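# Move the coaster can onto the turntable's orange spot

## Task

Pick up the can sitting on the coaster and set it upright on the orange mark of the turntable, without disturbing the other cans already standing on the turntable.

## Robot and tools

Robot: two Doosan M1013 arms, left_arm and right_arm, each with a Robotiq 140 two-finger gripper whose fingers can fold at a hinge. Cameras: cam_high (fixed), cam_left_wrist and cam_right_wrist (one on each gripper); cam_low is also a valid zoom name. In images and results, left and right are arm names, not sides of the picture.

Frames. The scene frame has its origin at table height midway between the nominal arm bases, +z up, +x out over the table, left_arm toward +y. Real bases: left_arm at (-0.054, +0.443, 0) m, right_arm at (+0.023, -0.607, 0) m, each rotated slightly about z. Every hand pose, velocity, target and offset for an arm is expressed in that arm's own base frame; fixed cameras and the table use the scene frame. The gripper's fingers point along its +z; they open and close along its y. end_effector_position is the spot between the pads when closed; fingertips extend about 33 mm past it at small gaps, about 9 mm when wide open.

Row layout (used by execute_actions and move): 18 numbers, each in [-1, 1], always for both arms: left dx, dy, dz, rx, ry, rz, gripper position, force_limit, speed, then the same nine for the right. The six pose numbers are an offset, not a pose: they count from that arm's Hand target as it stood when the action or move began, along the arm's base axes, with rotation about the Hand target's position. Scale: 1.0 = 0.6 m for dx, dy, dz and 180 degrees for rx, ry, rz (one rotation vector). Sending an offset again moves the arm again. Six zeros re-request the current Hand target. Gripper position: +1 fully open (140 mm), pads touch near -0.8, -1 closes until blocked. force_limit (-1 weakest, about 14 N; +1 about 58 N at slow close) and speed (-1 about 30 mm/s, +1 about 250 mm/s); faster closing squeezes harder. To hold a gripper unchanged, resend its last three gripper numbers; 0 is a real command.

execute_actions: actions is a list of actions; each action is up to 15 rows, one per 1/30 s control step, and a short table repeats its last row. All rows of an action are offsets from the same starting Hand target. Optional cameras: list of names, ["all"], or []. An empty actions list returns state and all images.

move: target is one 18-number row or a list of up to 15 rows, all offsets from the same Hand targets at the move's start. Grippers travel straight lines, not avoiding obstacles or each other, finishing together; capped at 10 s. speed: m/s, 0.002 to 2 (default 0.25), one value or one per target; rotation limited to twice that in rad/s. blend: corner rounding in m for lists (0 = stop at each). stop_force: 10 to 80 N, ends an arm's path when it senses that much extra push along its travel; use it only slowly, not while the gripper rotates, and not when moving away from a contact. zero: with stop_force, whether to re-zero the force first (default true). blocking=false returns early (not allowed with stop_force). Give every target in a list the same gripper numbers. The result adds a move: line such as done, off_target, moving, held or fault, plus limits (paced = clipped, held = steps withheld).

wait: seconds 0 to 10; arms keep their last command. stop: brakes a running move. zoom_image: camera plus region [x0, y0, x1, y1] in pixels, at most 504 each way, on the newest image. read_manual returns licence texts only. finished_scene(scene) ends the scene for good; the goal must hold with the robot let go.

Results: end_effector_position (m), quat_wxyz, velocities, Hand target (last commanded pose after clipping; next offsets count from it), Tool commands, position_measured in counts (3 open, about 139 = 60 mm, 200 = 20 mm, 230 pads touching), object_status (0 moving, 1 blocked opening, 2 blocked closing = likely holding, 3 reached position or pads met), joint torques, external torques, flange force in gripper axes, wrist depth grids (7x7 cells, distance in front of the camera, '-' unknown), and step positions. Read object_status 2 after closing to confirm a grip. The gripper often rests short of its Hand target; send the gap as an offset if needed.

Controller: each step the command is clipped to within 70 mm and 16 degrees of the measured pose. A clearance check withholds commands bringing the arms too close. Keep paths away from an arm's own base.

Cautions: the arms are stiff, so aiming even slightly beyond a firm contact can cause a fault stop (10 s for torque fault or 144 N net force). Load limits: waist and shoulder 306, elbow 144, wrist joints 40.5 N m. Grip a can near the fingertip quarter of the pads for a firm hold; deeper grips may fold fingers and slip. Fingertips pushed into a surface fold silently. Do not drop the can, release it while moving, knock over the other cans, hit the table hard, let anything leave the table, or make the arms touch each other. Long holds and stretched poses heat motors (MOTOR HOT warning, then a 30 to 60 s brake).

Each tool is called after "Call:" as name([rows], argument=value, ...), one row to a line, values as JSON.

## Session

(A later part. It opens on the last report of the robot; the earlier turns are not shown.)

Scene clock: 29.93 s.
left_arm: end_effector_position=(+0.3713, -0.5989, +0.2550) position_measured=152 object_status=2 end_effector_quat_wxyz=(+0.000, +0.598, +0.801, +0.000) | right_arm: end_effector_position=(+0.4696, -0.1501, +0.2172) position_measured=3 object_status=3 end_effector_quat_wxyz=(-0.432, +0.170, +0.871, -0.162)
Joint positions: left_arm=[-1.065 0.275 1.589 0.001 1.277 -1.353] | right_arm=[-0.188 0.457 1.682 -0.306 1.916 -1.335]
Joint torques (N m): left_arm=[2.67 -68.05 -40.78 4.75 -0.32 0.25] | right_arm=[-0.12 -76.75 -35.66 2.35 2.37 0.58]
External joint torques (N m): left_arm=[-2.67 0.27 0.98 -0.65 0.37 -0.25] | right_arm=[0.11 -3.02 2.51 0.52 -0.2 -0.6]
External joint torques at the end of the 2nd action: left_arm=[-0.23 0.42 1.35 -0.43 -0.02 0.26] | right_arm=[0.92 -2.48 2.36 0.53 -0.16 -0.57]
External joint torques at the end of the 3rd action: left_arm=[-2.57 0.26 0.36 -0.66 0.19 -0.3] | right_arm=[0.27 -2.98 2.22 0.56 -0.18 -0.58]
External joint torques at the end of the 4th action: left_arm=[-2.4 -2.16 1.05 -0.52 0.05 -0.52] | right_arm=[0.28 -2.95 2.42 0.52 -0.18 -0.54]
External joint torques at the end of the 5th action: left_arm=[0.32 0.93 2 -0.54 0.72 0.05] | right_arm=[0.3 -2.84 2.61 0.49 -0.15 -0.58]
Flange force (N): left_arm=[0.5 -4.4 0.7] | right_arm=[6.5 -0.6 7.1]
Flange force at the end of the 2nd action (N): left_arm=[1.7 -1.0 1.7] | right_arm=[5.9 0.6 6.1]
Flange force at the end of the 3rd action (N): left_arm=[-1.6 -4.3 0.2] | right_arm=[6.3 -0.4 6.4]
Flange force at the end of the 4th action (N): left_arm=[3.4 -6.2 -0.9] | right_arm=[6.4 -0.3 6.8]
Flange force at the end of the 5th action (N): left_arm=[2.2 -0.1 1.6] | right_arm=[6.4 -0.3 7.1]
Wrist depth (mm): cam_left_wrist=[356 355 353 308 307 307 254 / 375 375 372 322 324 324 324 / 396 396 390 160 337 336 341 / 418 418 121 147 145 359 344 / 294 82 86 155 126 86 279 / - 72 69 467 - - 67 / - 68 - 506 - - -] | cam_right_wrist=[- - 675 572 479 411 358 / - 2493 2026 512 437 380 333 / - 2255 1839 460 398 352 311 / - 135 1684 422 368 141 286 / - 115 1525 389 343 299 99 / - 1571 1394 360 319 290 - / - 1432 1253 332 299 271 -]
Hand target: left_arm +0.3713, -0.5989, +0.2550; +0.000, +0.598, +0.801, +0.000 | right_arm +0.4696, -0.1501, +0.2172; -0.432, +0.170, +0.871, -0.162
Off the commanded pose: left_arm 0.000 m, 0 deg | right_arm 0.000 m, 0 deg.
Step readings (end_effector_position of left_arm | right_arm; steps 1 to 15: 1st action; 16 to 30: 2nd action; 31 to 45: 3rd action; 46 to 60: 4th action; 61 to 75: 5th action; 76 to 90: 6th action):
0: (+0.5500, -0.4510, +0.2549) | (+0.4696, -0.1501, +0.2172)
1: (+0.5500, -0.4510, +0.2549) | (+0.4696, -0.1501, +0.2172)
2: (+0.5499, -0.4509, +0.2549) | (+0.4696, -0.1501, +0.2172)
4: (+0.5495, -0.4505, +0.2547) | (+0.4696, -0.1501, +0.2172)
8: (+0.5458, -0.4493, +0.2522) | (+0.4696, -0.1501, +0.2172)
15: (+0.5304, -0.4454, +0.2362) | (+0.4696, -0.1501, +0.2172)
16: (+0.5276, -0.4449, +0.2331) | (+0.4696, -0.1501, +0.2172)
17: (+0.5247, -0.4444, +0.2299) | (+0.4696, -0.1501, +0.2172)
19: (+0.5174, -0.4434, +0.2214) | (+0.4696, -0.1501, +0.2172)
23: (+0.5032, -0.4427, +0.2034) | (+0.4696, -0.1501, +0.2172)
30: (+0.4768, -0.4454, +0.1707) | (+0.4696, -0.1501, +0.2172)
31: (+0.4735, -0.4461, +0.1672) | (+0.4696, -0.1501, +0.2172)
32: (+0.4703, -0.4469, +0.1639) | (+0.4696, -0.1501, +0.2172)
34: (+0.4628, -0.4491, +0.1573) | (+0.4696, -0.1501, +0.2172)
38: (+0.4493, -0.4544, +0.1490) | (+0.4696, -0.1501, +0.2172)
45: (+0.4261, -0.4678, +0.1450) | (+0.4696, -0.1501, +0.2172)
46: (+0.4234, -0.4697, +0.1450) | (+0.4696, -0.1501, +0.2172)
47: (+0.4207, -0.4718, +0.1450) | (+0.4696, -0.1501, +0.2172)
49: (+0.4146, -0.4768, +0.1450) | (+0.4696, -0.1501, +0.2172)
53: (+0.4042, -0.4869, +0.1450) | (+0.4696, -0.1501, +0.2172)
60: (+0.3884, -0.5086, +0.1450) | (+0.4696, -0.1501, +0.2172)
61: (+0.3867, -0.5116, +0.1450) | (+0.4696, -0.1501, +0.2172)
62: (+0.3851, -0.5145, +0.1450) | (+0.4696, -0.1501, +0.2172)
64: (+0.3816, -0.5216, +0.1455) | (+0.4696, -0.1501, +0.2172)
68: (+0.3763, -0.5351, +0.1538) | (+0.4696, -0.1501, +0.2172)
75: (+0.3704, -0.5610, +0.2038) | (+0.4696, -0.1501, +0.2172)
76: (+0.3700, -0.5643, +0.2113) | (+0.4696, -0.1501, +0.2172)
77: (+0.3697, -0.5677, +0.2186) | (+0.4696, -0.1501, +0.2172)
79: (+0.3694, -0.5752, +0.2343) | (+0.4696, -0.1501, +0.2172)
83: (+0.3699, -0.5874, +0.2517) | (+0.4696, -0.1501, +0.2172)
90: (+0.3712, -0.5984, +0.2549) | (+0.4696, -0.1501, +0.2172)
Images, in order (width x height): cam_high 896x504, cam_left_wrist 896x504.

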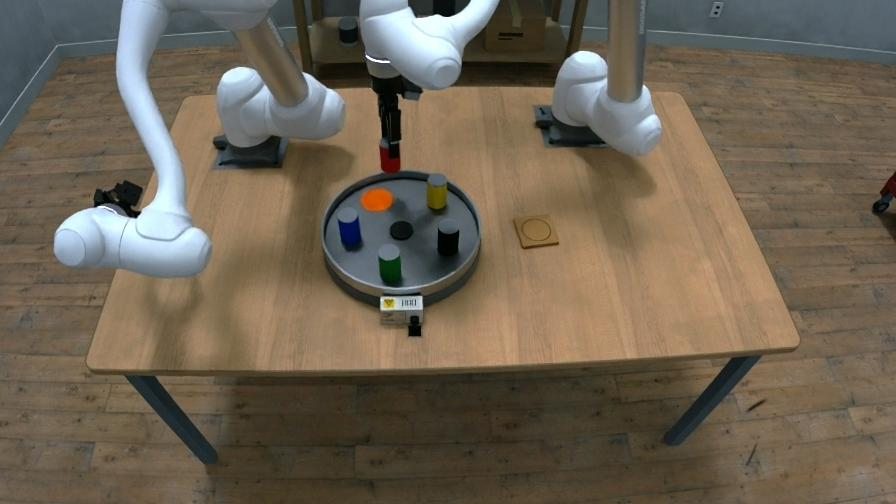

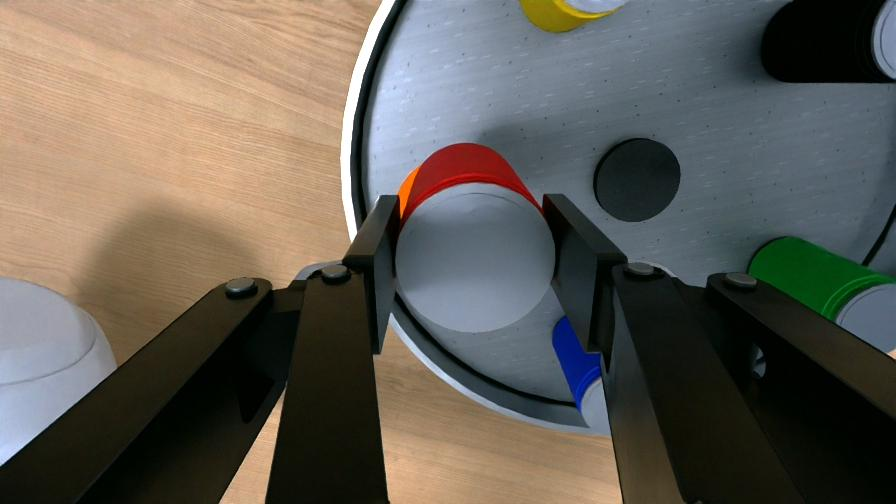

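Call:
move([
  [0.2978,0.2465,0,0,0,-0.6626,-1,-0.05,-1,0,0,0,0,0,0,1,1,1],
], speed=0.7, cameras=["cam_high"])

Scene clock: 32.90 s.
left_arm: end_effector_position=(+0.5500, -0.4510, +0.2550) position_measured=152 object_status=2 end_effector_quat_wxyz=(+0.001, +0.994, -0.111, +0.000) | right_arm: end_effector_position=(+0.4696, -0.1501, +0.2172) position_measured=3 object_status=3 end_effector_quat_wxyz=(-0.432, +0.170, +0.871, -0.162)
Joint positions: left_arm=[-0.735 0.286 1.575 -0.001 1.28 1.059] | right_arm=[-0.188 0.457 1.682 -0.306 1.916 -1.335]
Joint torques (N m): left_arm=[2.31 -69.64 -40.87 4.78 -0.36 0.31] | right_arm=[-0.42 -77.2 -35.78 2.33 2.39 0.56]
External joint torques (N m): left_arm=[-2.3 0.77 0.95 -0.66 0.31 -0.31] | right_arm=[0.38 -2.8 2.48 0.56 -0.21 -0.58]
Flange force (N): left_arm=[-2.3 2.9 1.0] | right_arm=[6.3 -0.1 6.8]
Wrist depth (mm): cam_left_wrist=[355 354 355 307 310 312 307 / 375 375 371 316 324 323 305 / 396 395 392 160 334 337 342 / 420 409 121 147 145 356 361 / 439 82 86 155 126 86 362 / - 72 69 475 301 - 67 / - 68 - 512 - - -] | cam_right_wrist=[- - 2357 569 477 410 360 / - 2542 2026 511 434 379 335 / - 2161 1879 461 398 352 312 / - 135 1651 422 367 140 285 / - 115 1516 388 342 297 99 / - 1581 1387 359 320 289 - / - 1473 1223 332 299 269 -]
Hand target: left_arm +0.5500, -0.4510, +0.2550; +0.001, +0.994, -0.111, +0.000 | right_arm +0.4696, -0.1501, +0.2172; -0.432, +0.170, +0.871, -0.162
Off the commanded pose: left_arm 0.000 m, 0 deg | right_arm 0.000 m, 0 deg.
move: done
Images, in order (width x height): cam_high 896x504.

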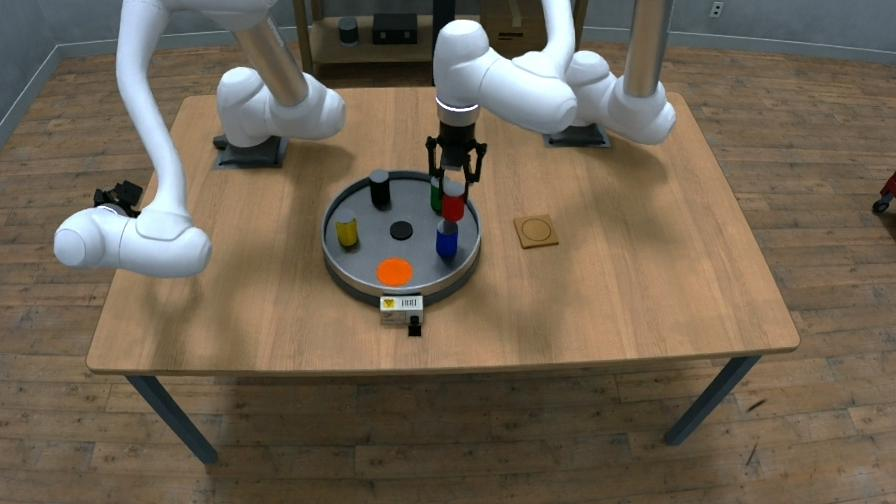

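Call:
wait(seconds=0.05)

Call:
execute_actions([
  [[-0.0002,0.0001,0,0,0,0.0003,-1,-0.05,-1,0,0,0,0,0,0,1,1,1],[-0.0008,0.0003,-0.0002,0,0,0.0012,-1,-0.05,-1,0,0,0,0,0,0,1,1,1],[-0.0018,0.0006,-0.0006,0,0,0.0027,-1,-0.05,-1,0,0,0,0,0,0,1,1,1],[-0.0031,0.0011,-0.0014,0,0,0.0047,-1,-0.05,-1,0,0,0,0,0,0,1,1,1],[-0.0049,0.0017,-0.0026,0,0,0.0074,-1,-0.05,-1,0,0,0,0,0,0,1,1,1],[-0.0071,0.0024,-0.0043,0,0,0.0106,-1,-0.05,-1,0,0,0,0,0,0,1,1,1],[-0.0096,0.0033,-0.0065,0,0,0.0144,-1,-0.05,-1,0,0,0,0,0,0,1,1,1],[-0.0126,0.0042,-0.0093,0,0,0.0188,-1,-0.05,-1,0,0,0,0,0,0,1,1,1],[-0.016,0.0051,-0.0127,0,0,0.0239,-1,-0.05,-1,0,0,0,0,0,0,1,1,1],[-0.0198,0.0062,-0.0168,0,0,0.0294,-1,-0.05,-1,0,0,0,0,0,0,1,1,1],[-0.024,0.0072,-0.0214,0,0,0.0356,-1,-0.05,-1,0,0,0,0,0,0,1,1,1],[-0.0286,0.0083,-0.0265,0,0,0.0424,-1,-0.05,-1,0,0,0,0,0,0,1,1,1],[-0.0337,0.0094,-0.0323,0,0,0.0498,-1,-0.05,-1,0,0,0,0,0,0,1,1,1],[-0.0392,0.0104,-0.0385,0,0,0.0577,-1,-0.05,-1,0,0,0,0,0,0,1,1,1],[-0.0452,0.0113,-0.0452,0,0,0.0663,-1,-0.05,-1,0,0,0,0,0,0,1,1,1]],
  [[-0.0062,0.0008,-0.0071,0,0,0.0088,-1,-0.05,-1,0,0,0,0,0,0,1,1,1],[-0.0124,0.0014,-0.0145,0,0,0.0177,-1,-0.05,-1,0,0,0,0,0,0,1,1,1],[-0.0186,0.0019,-0.0223,0,0,0.0265,-1,-0.05,-1,0,0,0,0,0,0,1,1,1],[-0.0248,0.0021,-0.0302,0,0,0.0353,-1,-0.05,-1,0,0,0,0,0,0,1,1,1],[-0.031,0.0022,-0.0383,0,0,0.0442,-1,-0.05,-1,0,0,0,0,0,0,1,1,1],[-0.0372,0.0022,-0.0465,0,0,0.053,-1,-0.05,-1,0,0,0,0,0,0,1,1,1],[-0.0434,0.0019,-0.0547,0,0,0.0618,-1,-0.05,-1,0,0,0,0,0,0,1,1,1],[-0.0496,0.0015,-0.0628,0,0,0.0707,-1,-0.05,-1,0,0,0,0,0,0,1,1,1],[-0.0558,0.0009,-0.0707,0,0,0.0795,-1,-0.05,-1,0,0,0,0,0,0,1,1,1],[-0.062,0.0001,-0.0785,0,0,0.0883,-1,-0.05,-1,0,0,0,0,0,0,1,1,1],[-0.0681,-0.0008,-0.0859,0,0,0.0972,-1,-0.05,-1,0,0,0,0,0,0,1,1,1],[-0.0742,-0.0019,-0.093,0,0,0.106,-1,-0.05,-1,0,0,0,0,0,0,1,1,1],[-0.0803,-0.0032,-0.0997,0,0,0.1148,-1,-0.05,-1,0,0,0,0,0,0,1,1,1],[-0.0864,-0.0046,-0.1059,0,0,0.1237,-1,-0.05,-1,0,0,0,0,0,0,1,1,1],[-0.0924,-0.0062,-0.1116,0,0,0.1325,-1,-0.05,-1,0,0,0,0,0,0,1,1,1]],
  [[-0.006,-0.0018,-0.0052,0,0,0.0088,-1,-0.05,-1,0,0,0,0,0,0,1,1,1],[-0.0119,-0.0037,-0.0098,0,0,0.0177,-1,-0.05,-1,0,0,0,0,0,0,1,1,1],[-0.0177,-0.0058,-0.0138,0,0,0.0265,-1,-0.05,-1,0,0,0,0,0,0,1,1,1],[-0.0235,-0.0081,-0.0172,0,0,0.0353,-1,-0.05,-1,0,0,0,0,0,0,1,1,1],[-0.0292,-0.0105,-0.02,0,0,0.0442,-1,-0.05,-1,0,0,0,0,0,0,1,1,1],[-0.0349,-0.0131,-0.0223,0,0,0.053,-1,-0.05,-1,0,0,0,0,0,0,1,1,1],[-0.0405,-0.0158,-0.024,0,0,0.0618,-1,-0.05,-1,0,0,0,0,0,0,1,1,1],[-0.046,-0.0187,-0.0252,0,0,0.0707,-1,-0.05,-1,0,0,0,0,0,0,1,1,1],[-0.0514,-0.0217,-0.0259,0,0,0.0795,-1,-0.05,-1,0,0,0,0,0,0,1,1,1],[-0.0567,-0.0249,-0.0263,0,0,0.0883,-1,-0.05,-1,0,0,0,0,0,0,1,1,1],[-0.062,-0.0283,-0.0265,0,0,0.0972,-1,-0.05,-1,0,0,0,0,0,0,1,1,1],[-0.0671,-0.0318,-0.0265,0,0,0.106,-1,-0.05,-1,0,0,0,0,0,0,1,1,1],[-0.0722,-0.0354,-0.0265,0,0,0.1148,-1,-0.05,-1,0,0,0,0,0,0,1,1,1],[-0.0771,-0.0391,-0.0265,0,0,0.1237,-1,-0.05,-1,0,0,0,0,0,0,1,1,1],[-0.082,-0.043,-0.0265,0,0,0.1325,-1,-0.05,-1,0,0,0,0,0,0,1,1,1]],
  [[-0.0047,-0.004,0,0,0,0.0088,-1,-0.05,-1,0,0,0,0,0,0,1,1,1],[-0.0094,-0.0082,0,0,0,0.0177,-1,-0.05,-1,0,0,0,0,0,0,1,1,1],[-0.0139,-0.0125,0,0,0,0.0265,-1,-0.05,-1,0,0,0,0,0,0,1,1,1],[-0.0182,-0.0169,0,0,0,0.0353,0.2,-0.05,-0.5,0,0,0,0,0,0,1,1,1],[-0.0225,-0.0214,0,0,0,0.0442,0.2,-0.05,-0.5,0,0,0,0,0,0,1,1,1],[-0.0266,-0.0261,0,0,0,0.053,0.2,-0.05,-0.5,0,0,0,0,0,0,1,1,1],[-0.0306,-0.0308,0,0,0,0.0618,0.2,-0.05,-0.5,0,0,0,0,0,0,1,1,1],[-0.0345,-0.0357,0,0,0,0.0707,0.2,-0.05,-0.5,0,0,0,0,0,0,1,1,1],[-0.0382,-0.0407,0,0,0,0.0795,0.2,-0.05,-0.5,0,0,0,0,0,0,1,1,1],[-0.0418,-0.0457,0,0,0,0.0883,0.2,-0.05,-0.5,0,0,0,0,0,0,1,1,1],[-0.0453,-0.0509,0,0,0,0.0972,0.2,-0.05,-0.5,0,0,0,0,0,0,1,1,1],[-0.0486,-0.0562,0,0,0,0.106,0.2,-0.05,-0.5,0,0,0,0,0,0,1,1,1],[-0.0517,-0.0615,0,0,0,0.1148,0.2,-0.05,-0.5,0,0,0,0,0,0,1,1,1],[-0.0547,-0.067,0,0,0,0.1237,0.2,-0.05,-0.5,0,0,0,0,0,0,1,1,1],[-0.0576,-0.0725,0,0,0,0.1325,0.2,-0.05,-0.5,0,0,0,0,0,0,1,1,1]],
  [[-0.0027,-0.0056,0.0001,0,0,0.0088,0.2,-0.05,-0.5,0,0,0,0,0,0,1,1,1],[-0.0052,-0.0113,0.0009,0,0,0.0177,0.2,-0.05,-0.5,0,0,0,0,0,0,1,1,1],[-0.0076,-0.017,0.0029,0,0,0.0265,0.2,-0.05,-0.5,0,0,0,0,0,0,1,1,1],[-0.0099,-0.0228,0.0065,0,0,0.0353,0.2,-0.05,-0.5,0,0,0,0,0,0,1,1,1],[-0.0119,-0.0287,0.0118,0,0,0.0442,0.2,-0.05,-0.5,0,0,0,0,0,0,1,1,1],[-0.0138,-0.0346,0.019,0,0,0.053,0.2,-0.05,-0.5,0,0,0,0,0,0,1,1,1],[-0.0155,-0.0406,0.0279,0,0,0.0618,0.2,-0.05,-0.5,0,0,0,0,0,0,1,1,1],[-0.0171,-0.0466,0.0385,0,0,0.0707,0.2,-0.05,-0.5,0,0,0,0,0,0,1,1,1],[-0.0185,-0.0526,0.0505,0,0,0.0795,0.2,-0.05,-0.5,0,0,0,0,0,0,1,1,1],[-0.0197,-0.0587,0.0636,0,0,0.0883,0.2,-0.05,-0.5,0,0,0,0,0,0,1,1,1],[-0.0208,-0.0649,0.0774,0,0,0.0972,0.2,-0.05,-0.5,0,0,0,0,0,0,1,1,1],[-0.0217,-0.071,0.0917,0,0,0.106,0.2,-0.05,-0.5,0,0,0,0,0,0,1,1,1],[-0.0224,-0.0772,0.1059,0,0,0.1148,0.2,-0.05,-0.5,0,0,0,0,0,0,1,1,1],[-0.023,-0.0834,0.1198,0,0,0.1237,0.2,-0.05,-0.5,0,0,0,0,0,0,1,1,1],[-0.0233,-0.0896,0.1329,0,0,0.1325,0.2,-0.05,-0.5,0,0,0,0,0,0,1,1,1]],
  [[-0.0002,-0.006,0.012,0,0,0.0085,0.2,-0.05,-0.5,0,0,0,0,0,0,1,1,1],[-0.0002,-0.0116,0.0225,0,0,0.0165,0.2,-0.05,-0.5,0,0,0,0,0,0,1,1,1],[-0.0002,-0.0168,0.0315,0,0,0.0239,0.2,-0.05,-0.5,0,0,0,0,0,0,1,1,1],[0,-0.0215,0.0386,0,0,0.0306,0.2,-0.05,-0.5,0,0,0,0,0,0,1,1,1],[0.0003,-0.0259,0.044,0,0,0.0368,0.2,-0.05,-0.5,0,0,0,0,0,0,1,1,1],[0.0006,-0.0298,0.0475,0,0,0.0424,0.2,-0.05,-0.5,0,0,0,0,0,0,1,1,1],[0.0009,-0.0333,0.0495,0,0,0.0474,0.2,-0.05,-0.5,0,0,0,0,0,0,1,1,1],[0.0013,-0.0364,0.0503,0,0,0.0518,0.2,-0.05,-0.5,0,0,0,0,0,0,1,1,1],[0.0016,-0.0391,0.0505,0,0,0.0557,0.2,-0.05,-0.5,0,0,0,0,0,0,1,1,1],[0.0019,-0.0413,0.0505,0,0,0.0589,0.2,-0.05,-0.5,0,0,0,0,0,0,1,1,1],[0.0022,-0.0432,0.0505,0,0,0.0615,0.2,-0.05,-0.5,0,0,0,0,0,0,1,1,1],[0.0024,-0.0446,0.0505,0,0,0.0636,0.2,-0.05,-0.5,0,0,0,0,0,0,1,1,1],[0.0025,-0.0456,0.0505,0,0,0.0651,0.2,-0.05,-0.5,0,0,0,0,0,0,1,1,1],[0.0026,-0.0463,0.0505,0,0,0.066,0.2,-0.05,-0.5,0,0,0,0,0,0,1,1,1],[0.0027,-0.0465,0.0505,0,0,0.0663,0.2,-0.05,-0.5,0,0,0,0,0,0,1,1,1]],
], cameras=["cam_high","cam_left_wrist"])

Call:
zoom_image(camera="cam_high", region=[310, 150, 500, 310])

Scene clock: 34.23 s.
left_arm: end_effector_position=(+0.5500, -0.4510, +0.2550) position_measured=152 object_status=2 end_effector_quat_wxyz=(+0.001, +0.994, -0.111, +0.000) | right_arm: end_effector_position=(+0.4696, -0.1501, +0.2172) position_measured=3 object_status=3 end_effector_quat_wxyz=(-0.432, +0.170, +0.871, -0.162)
Joint positions: left_arm=[-0.735 0.286 1.575 -0.001 1.28 1.059] | right_arm=[-0.188 0.457 1.682 -0.306 1.916 -1.335]
Joint torques (N m): left_arm=[2.16 -69.75 -40.98 4.8 -0.38 0.29] | right_arm=[-0.45 -77.29 -35.8 2.32 2.33 0.51]
External joint torques (N m): left_arm=[-2.15 0.78 1.02 -0.68 0.33 -0.29] | right_arm=[0.43 -2.35 2.66 0.56 -0.16 -0.53]
Flange force (N): left_arm=[-2.3 2.7 1.1] | right_arm=[5.8 0.2 6.9]
Wrist depth (mm): cam_left_wrist=[355 355 356 304 308 308 306 / 374 377 372 - 324 324 320 / 393 398 392 150 338 337 327 / 418 409 121 146 145 358 361 / 440 82 86 154 147 86 361 / - 72 69 477 - - 67 / - 68 - 511 - - -] | cam_right_wrist=[- - 2357 570 476 412 359 / - 2593 2074 511 436 381 335 / - 2294 1839 465 400 350 314 / - 135 1651 423 370 141 286 / - 115 1432 391 343 298 99 / - 1543 1394 359 320 290 - / - 1432 1259 334 299 270 -]
Hand target: left_arm +0.5500, -0.4510, +0.2550; +0.001, +0.994, -0.111, +0.000 | right_arm +0.4696, -0.1501, +0.2172; -0.432, +0.170, +0.871, -0.162
Tool commands: left_gripper/position=-1.0 left_gripper/force_limit=-0.05 left_gripper/speed=-1.0 right_gripper/position=+1.0 right_gripper/force_limit=+1.0 right_gripper/speed=+1.0
Off the commanded pose: left_arm 0.000 m, 0 deg | right_arm 0.000 m, 0 deg.
wait: 0.07 s; at rest from the start

Scene clock: 37.47 s.
left_arm: end_effector_position=(+0.3713, -0.5989, +0.2551) position_measured=104 object_status=3 end_effector_quat_wxyz=(+0.000, +0.598, +0.801, +0.000) | right_arm: end_effector_position=(+0.4696, -0.1501, +0.2172) position_measured=3 object_status=3 end_effector_quat_wxyz=(-0.432, +0.170, +0.871, -0.162)
Joint positions: left_arm=[-1.065 0.275 1.589 0.001 1.277 -1.353] | right_arm=[-0.188 0.457 1.682 -0.306 1.916 -1.335]
Joint torques (N m): left_arm=[2.17 -67.46 -39.68 4.73 -0.27 0.24] | right_arm=[-0.28 -76.9 -35.75 2.34 2.38 0.55]
External joint torques (N m): left_arm=[-2.16 -0.25 -0.11 -0.63 0.3 -0.24] | right_arm=[0.25 -2.68 2.57 0.53 -0.21 -0.57]
External joint torques at the end of the 2nd action: left_arm=[-2.3 0.67 0.63 -0.7 0.35 -0.14] | right_arm=[0.37 -2.55 2.63 0.52 -0.2 -0.58]
External joint torques at the end of the 3rd action: left_arm=[-0.82 -0.08 1.11 -0.6 0.35 -0.27] | right_arm=[-0.26 -2.99 2.2 0.56 -0.16 -0.59]
External joint torques at the end of the 4th action: left_arm=[0.68 -1.24 0.53 -0.45 0.39 -0.38] | right_arm=[0.43 -2.98 2.09 0.6 -0.17 -0.59]
External joint torques at the end of the 5th action: left_arm=[-1.19 -2.34 0.21 -0.42 0.25 -0.15] | right_arm=[0.52 -2.85 2.31 0.61 -0.14 -0.55]
Flange force (N): left_arm=[-0.7 -3.3 -0.8] | right_arm=[6.1 -0.2 7.0]
Flange force at the end of the 2nd action (N): left_arm=[-1.7 -3.4 0.5] | right_arm=[6.0 0.0 7.0]
Flange force at the end of the 3rd action (N): left_arm=[1.2 -2.5 0.4] | right_arm=[6.0 -1.1 6.5]
Flange force at the end of the 4th action (N): left_arm=[2.6 -0.5 -1.2] | right_arm=[6.3 -0.2 6.0]
Flange force at the end of the 5th action (N): left_arm=[3.2 -3.1 -1.7] | right_arm=[6.3 0.1 6.3]
Wrist depth (mm): cam_left_wrist=[355 355 352 307 309 308 247 / 374 375 370 324 322 325 324 / 393 395 390 334 338 339 343 / 418 414 137 269 354 355 338 / - 87 117 378 381 85 84 / - 89 469 475 395 - 73 / - - 507 507 507 - -] | cam_right_wrist=[- 2758 716 580 477 410 359 / 1921 2593 2074 510 434 378 333 / - 2235 1839 461 399 350 312 / - 135 1695 422 369 140 285 / - 115 1516 390 341 298 99 / - 1553 1401 360 318 288 - / - 1465 1253 332 298 270 -]
Hand target: left_arm +0.3713, -0.5989, +0.2551; +0.000, +0.598, +0.801, +0.000 | right_arm +0.4696, -0.1501, +0.2172; -0.432, +0.170, +0.871, -0.162
Off the commanded pose: left_arm 0.000 m, 0 deg | right_arm 0.000 m, 0 deg.
Step readings (end_effector_position of left_arm | right_arm; steps 1 to 15: 1st action; 16 to 30: 2nd action; 31 to 45: 3rd action; 46 to 60: 4th action; 61 to 75: 5th action; 76 to 90: 6th action):
0: (+0.5500, -0.4510, +0.2550) | (+0.4696, -0.1501, +0.2172)
1: (+0.5500, -0.4510, +0.2550) | (+0.4696, -0.1501, +0.2172)
2: (+0.5500, -0.4510, +0.2550) | (+0.4696, -0.1501, +0.2172)
4: (+0.5495, -0.4506, +0.2548) | (+0.4696, -0.1501, +0.2172)
8: (+0.5456, -0.4492, +0.2521) | (+0.4696, -0.1501, +0.2172)
15: (+0.5307, -0.4455, +0.2366) | (+0.4696, -0.1501, +0.2172)
16: (+0.5280, -0.4449, +0.2336) | (+0.4696, -0.1501, +0.2172)
17: (+0.5241, -0.4443, +0.2292) | (+0.4696, -0.1501, +0.2172)
19: (+0.5178, -0.4435, +0.2219) | (+0.4696, -0.1501, +0.2172)
23: (+0.5024, -0.4427, +0.2025) | (+0.4696, -0.1501, +0.2172)
30: (+0.4771, -0.4454, +0.1711) | (+0.4696, -0.1501, +0.2172)
31: (+0.4738, -0.4461, +0.1676) | (+0.4696, -0.1501, +0.2172)
32: (+0.4695, -0.4472, +0.1633) | (+0.4696, -0.1501, +0.2172)
34: (+0.4631, -0.4490, +0.1576) | (+0.4696, -0.1501, +0.2172)
38: (+0.4486, -0.4547, +0.1487) | (+0.4696, -0.1501, +0.2172)
45: (+0.4264, -0.4675, +0.1451) | (+0.4696, -0.1501, +0.2172)
46: (+0.4237, -0.4695, +0.1451) | (+0.4696, -0.1501, +0.2172)
47: (+0.4201, -0.4722, +0.1450) | (+0.4696, -0.1501, +0.2172)
49: (+0.4149, -0.4765, +0.1450) | (+0.4696, -0.1501, +0.2172)
53: (+0.4036, -0.4875, +0.1450) | (+0.4696, -0.1501, +0.2172)
60: (+0.3886, -0.5083, +0.1451) | (+0.4696, -0.1501, +0.2172)
61: (+0.3869, -0.5112, +0.1451) | (+0.4696, -0.1501, +0.2172)
62: (+0.3847, -0.5152, +0.1451) | (+0.4696, -0.1501, +0.2172)
64: (+0.3818, -0.5212, +0.1455) | (+0.4696, -0.1501, +0.2172)
68: (+0.3760, -0.5359, +0.1547) | (+0.4696, -0.1501, +0.2172)
75: (+0.3704, -0.5606, +0.2030) | (+0.4696, -0.1501, +0.2172)
76: (+0.3700, -0.5639, +0.2105) | (+0.4696, -0.1501, +0.2172)
77: (+0.3697, -0.5684, +0.2202) | (+0.4696, -0.1501, +0.2172)
79: (+0.3694, -0.5749, +0.2337) | (+0.4696, -0.1501, +0.2172)
83: (+0.3699, -0.5879, +0.2522) | (+0.4696, -0.1501, +0.2172)
90: (+0.3712, -0.5984, +0.2550) | (+0.4696, -0.1501, +0.2172)
Images, in order (width x height): cam_high 896x504, cam_left_wrist 896x504.

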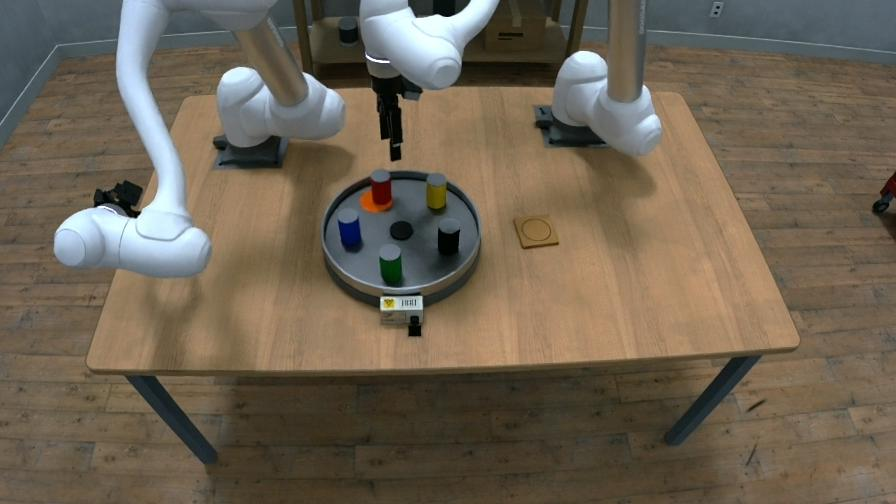

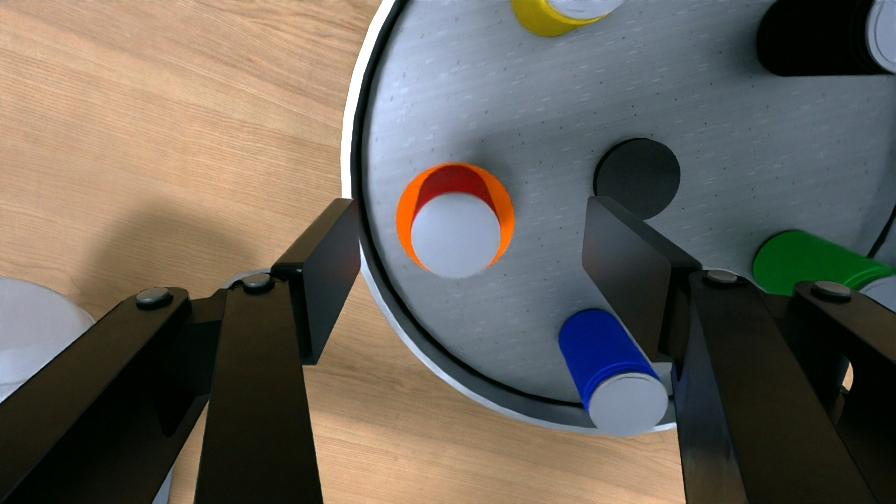

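Scaled by 2.653 from the camera's 896x504 image, which has a finer 1280x720 frame.

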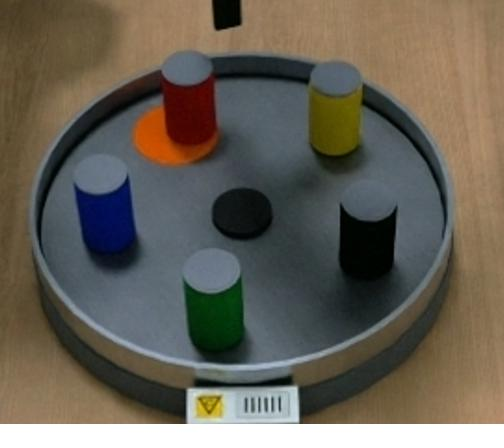

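Call:
finished_scene(scene=1)

The scene is finished: the task was done.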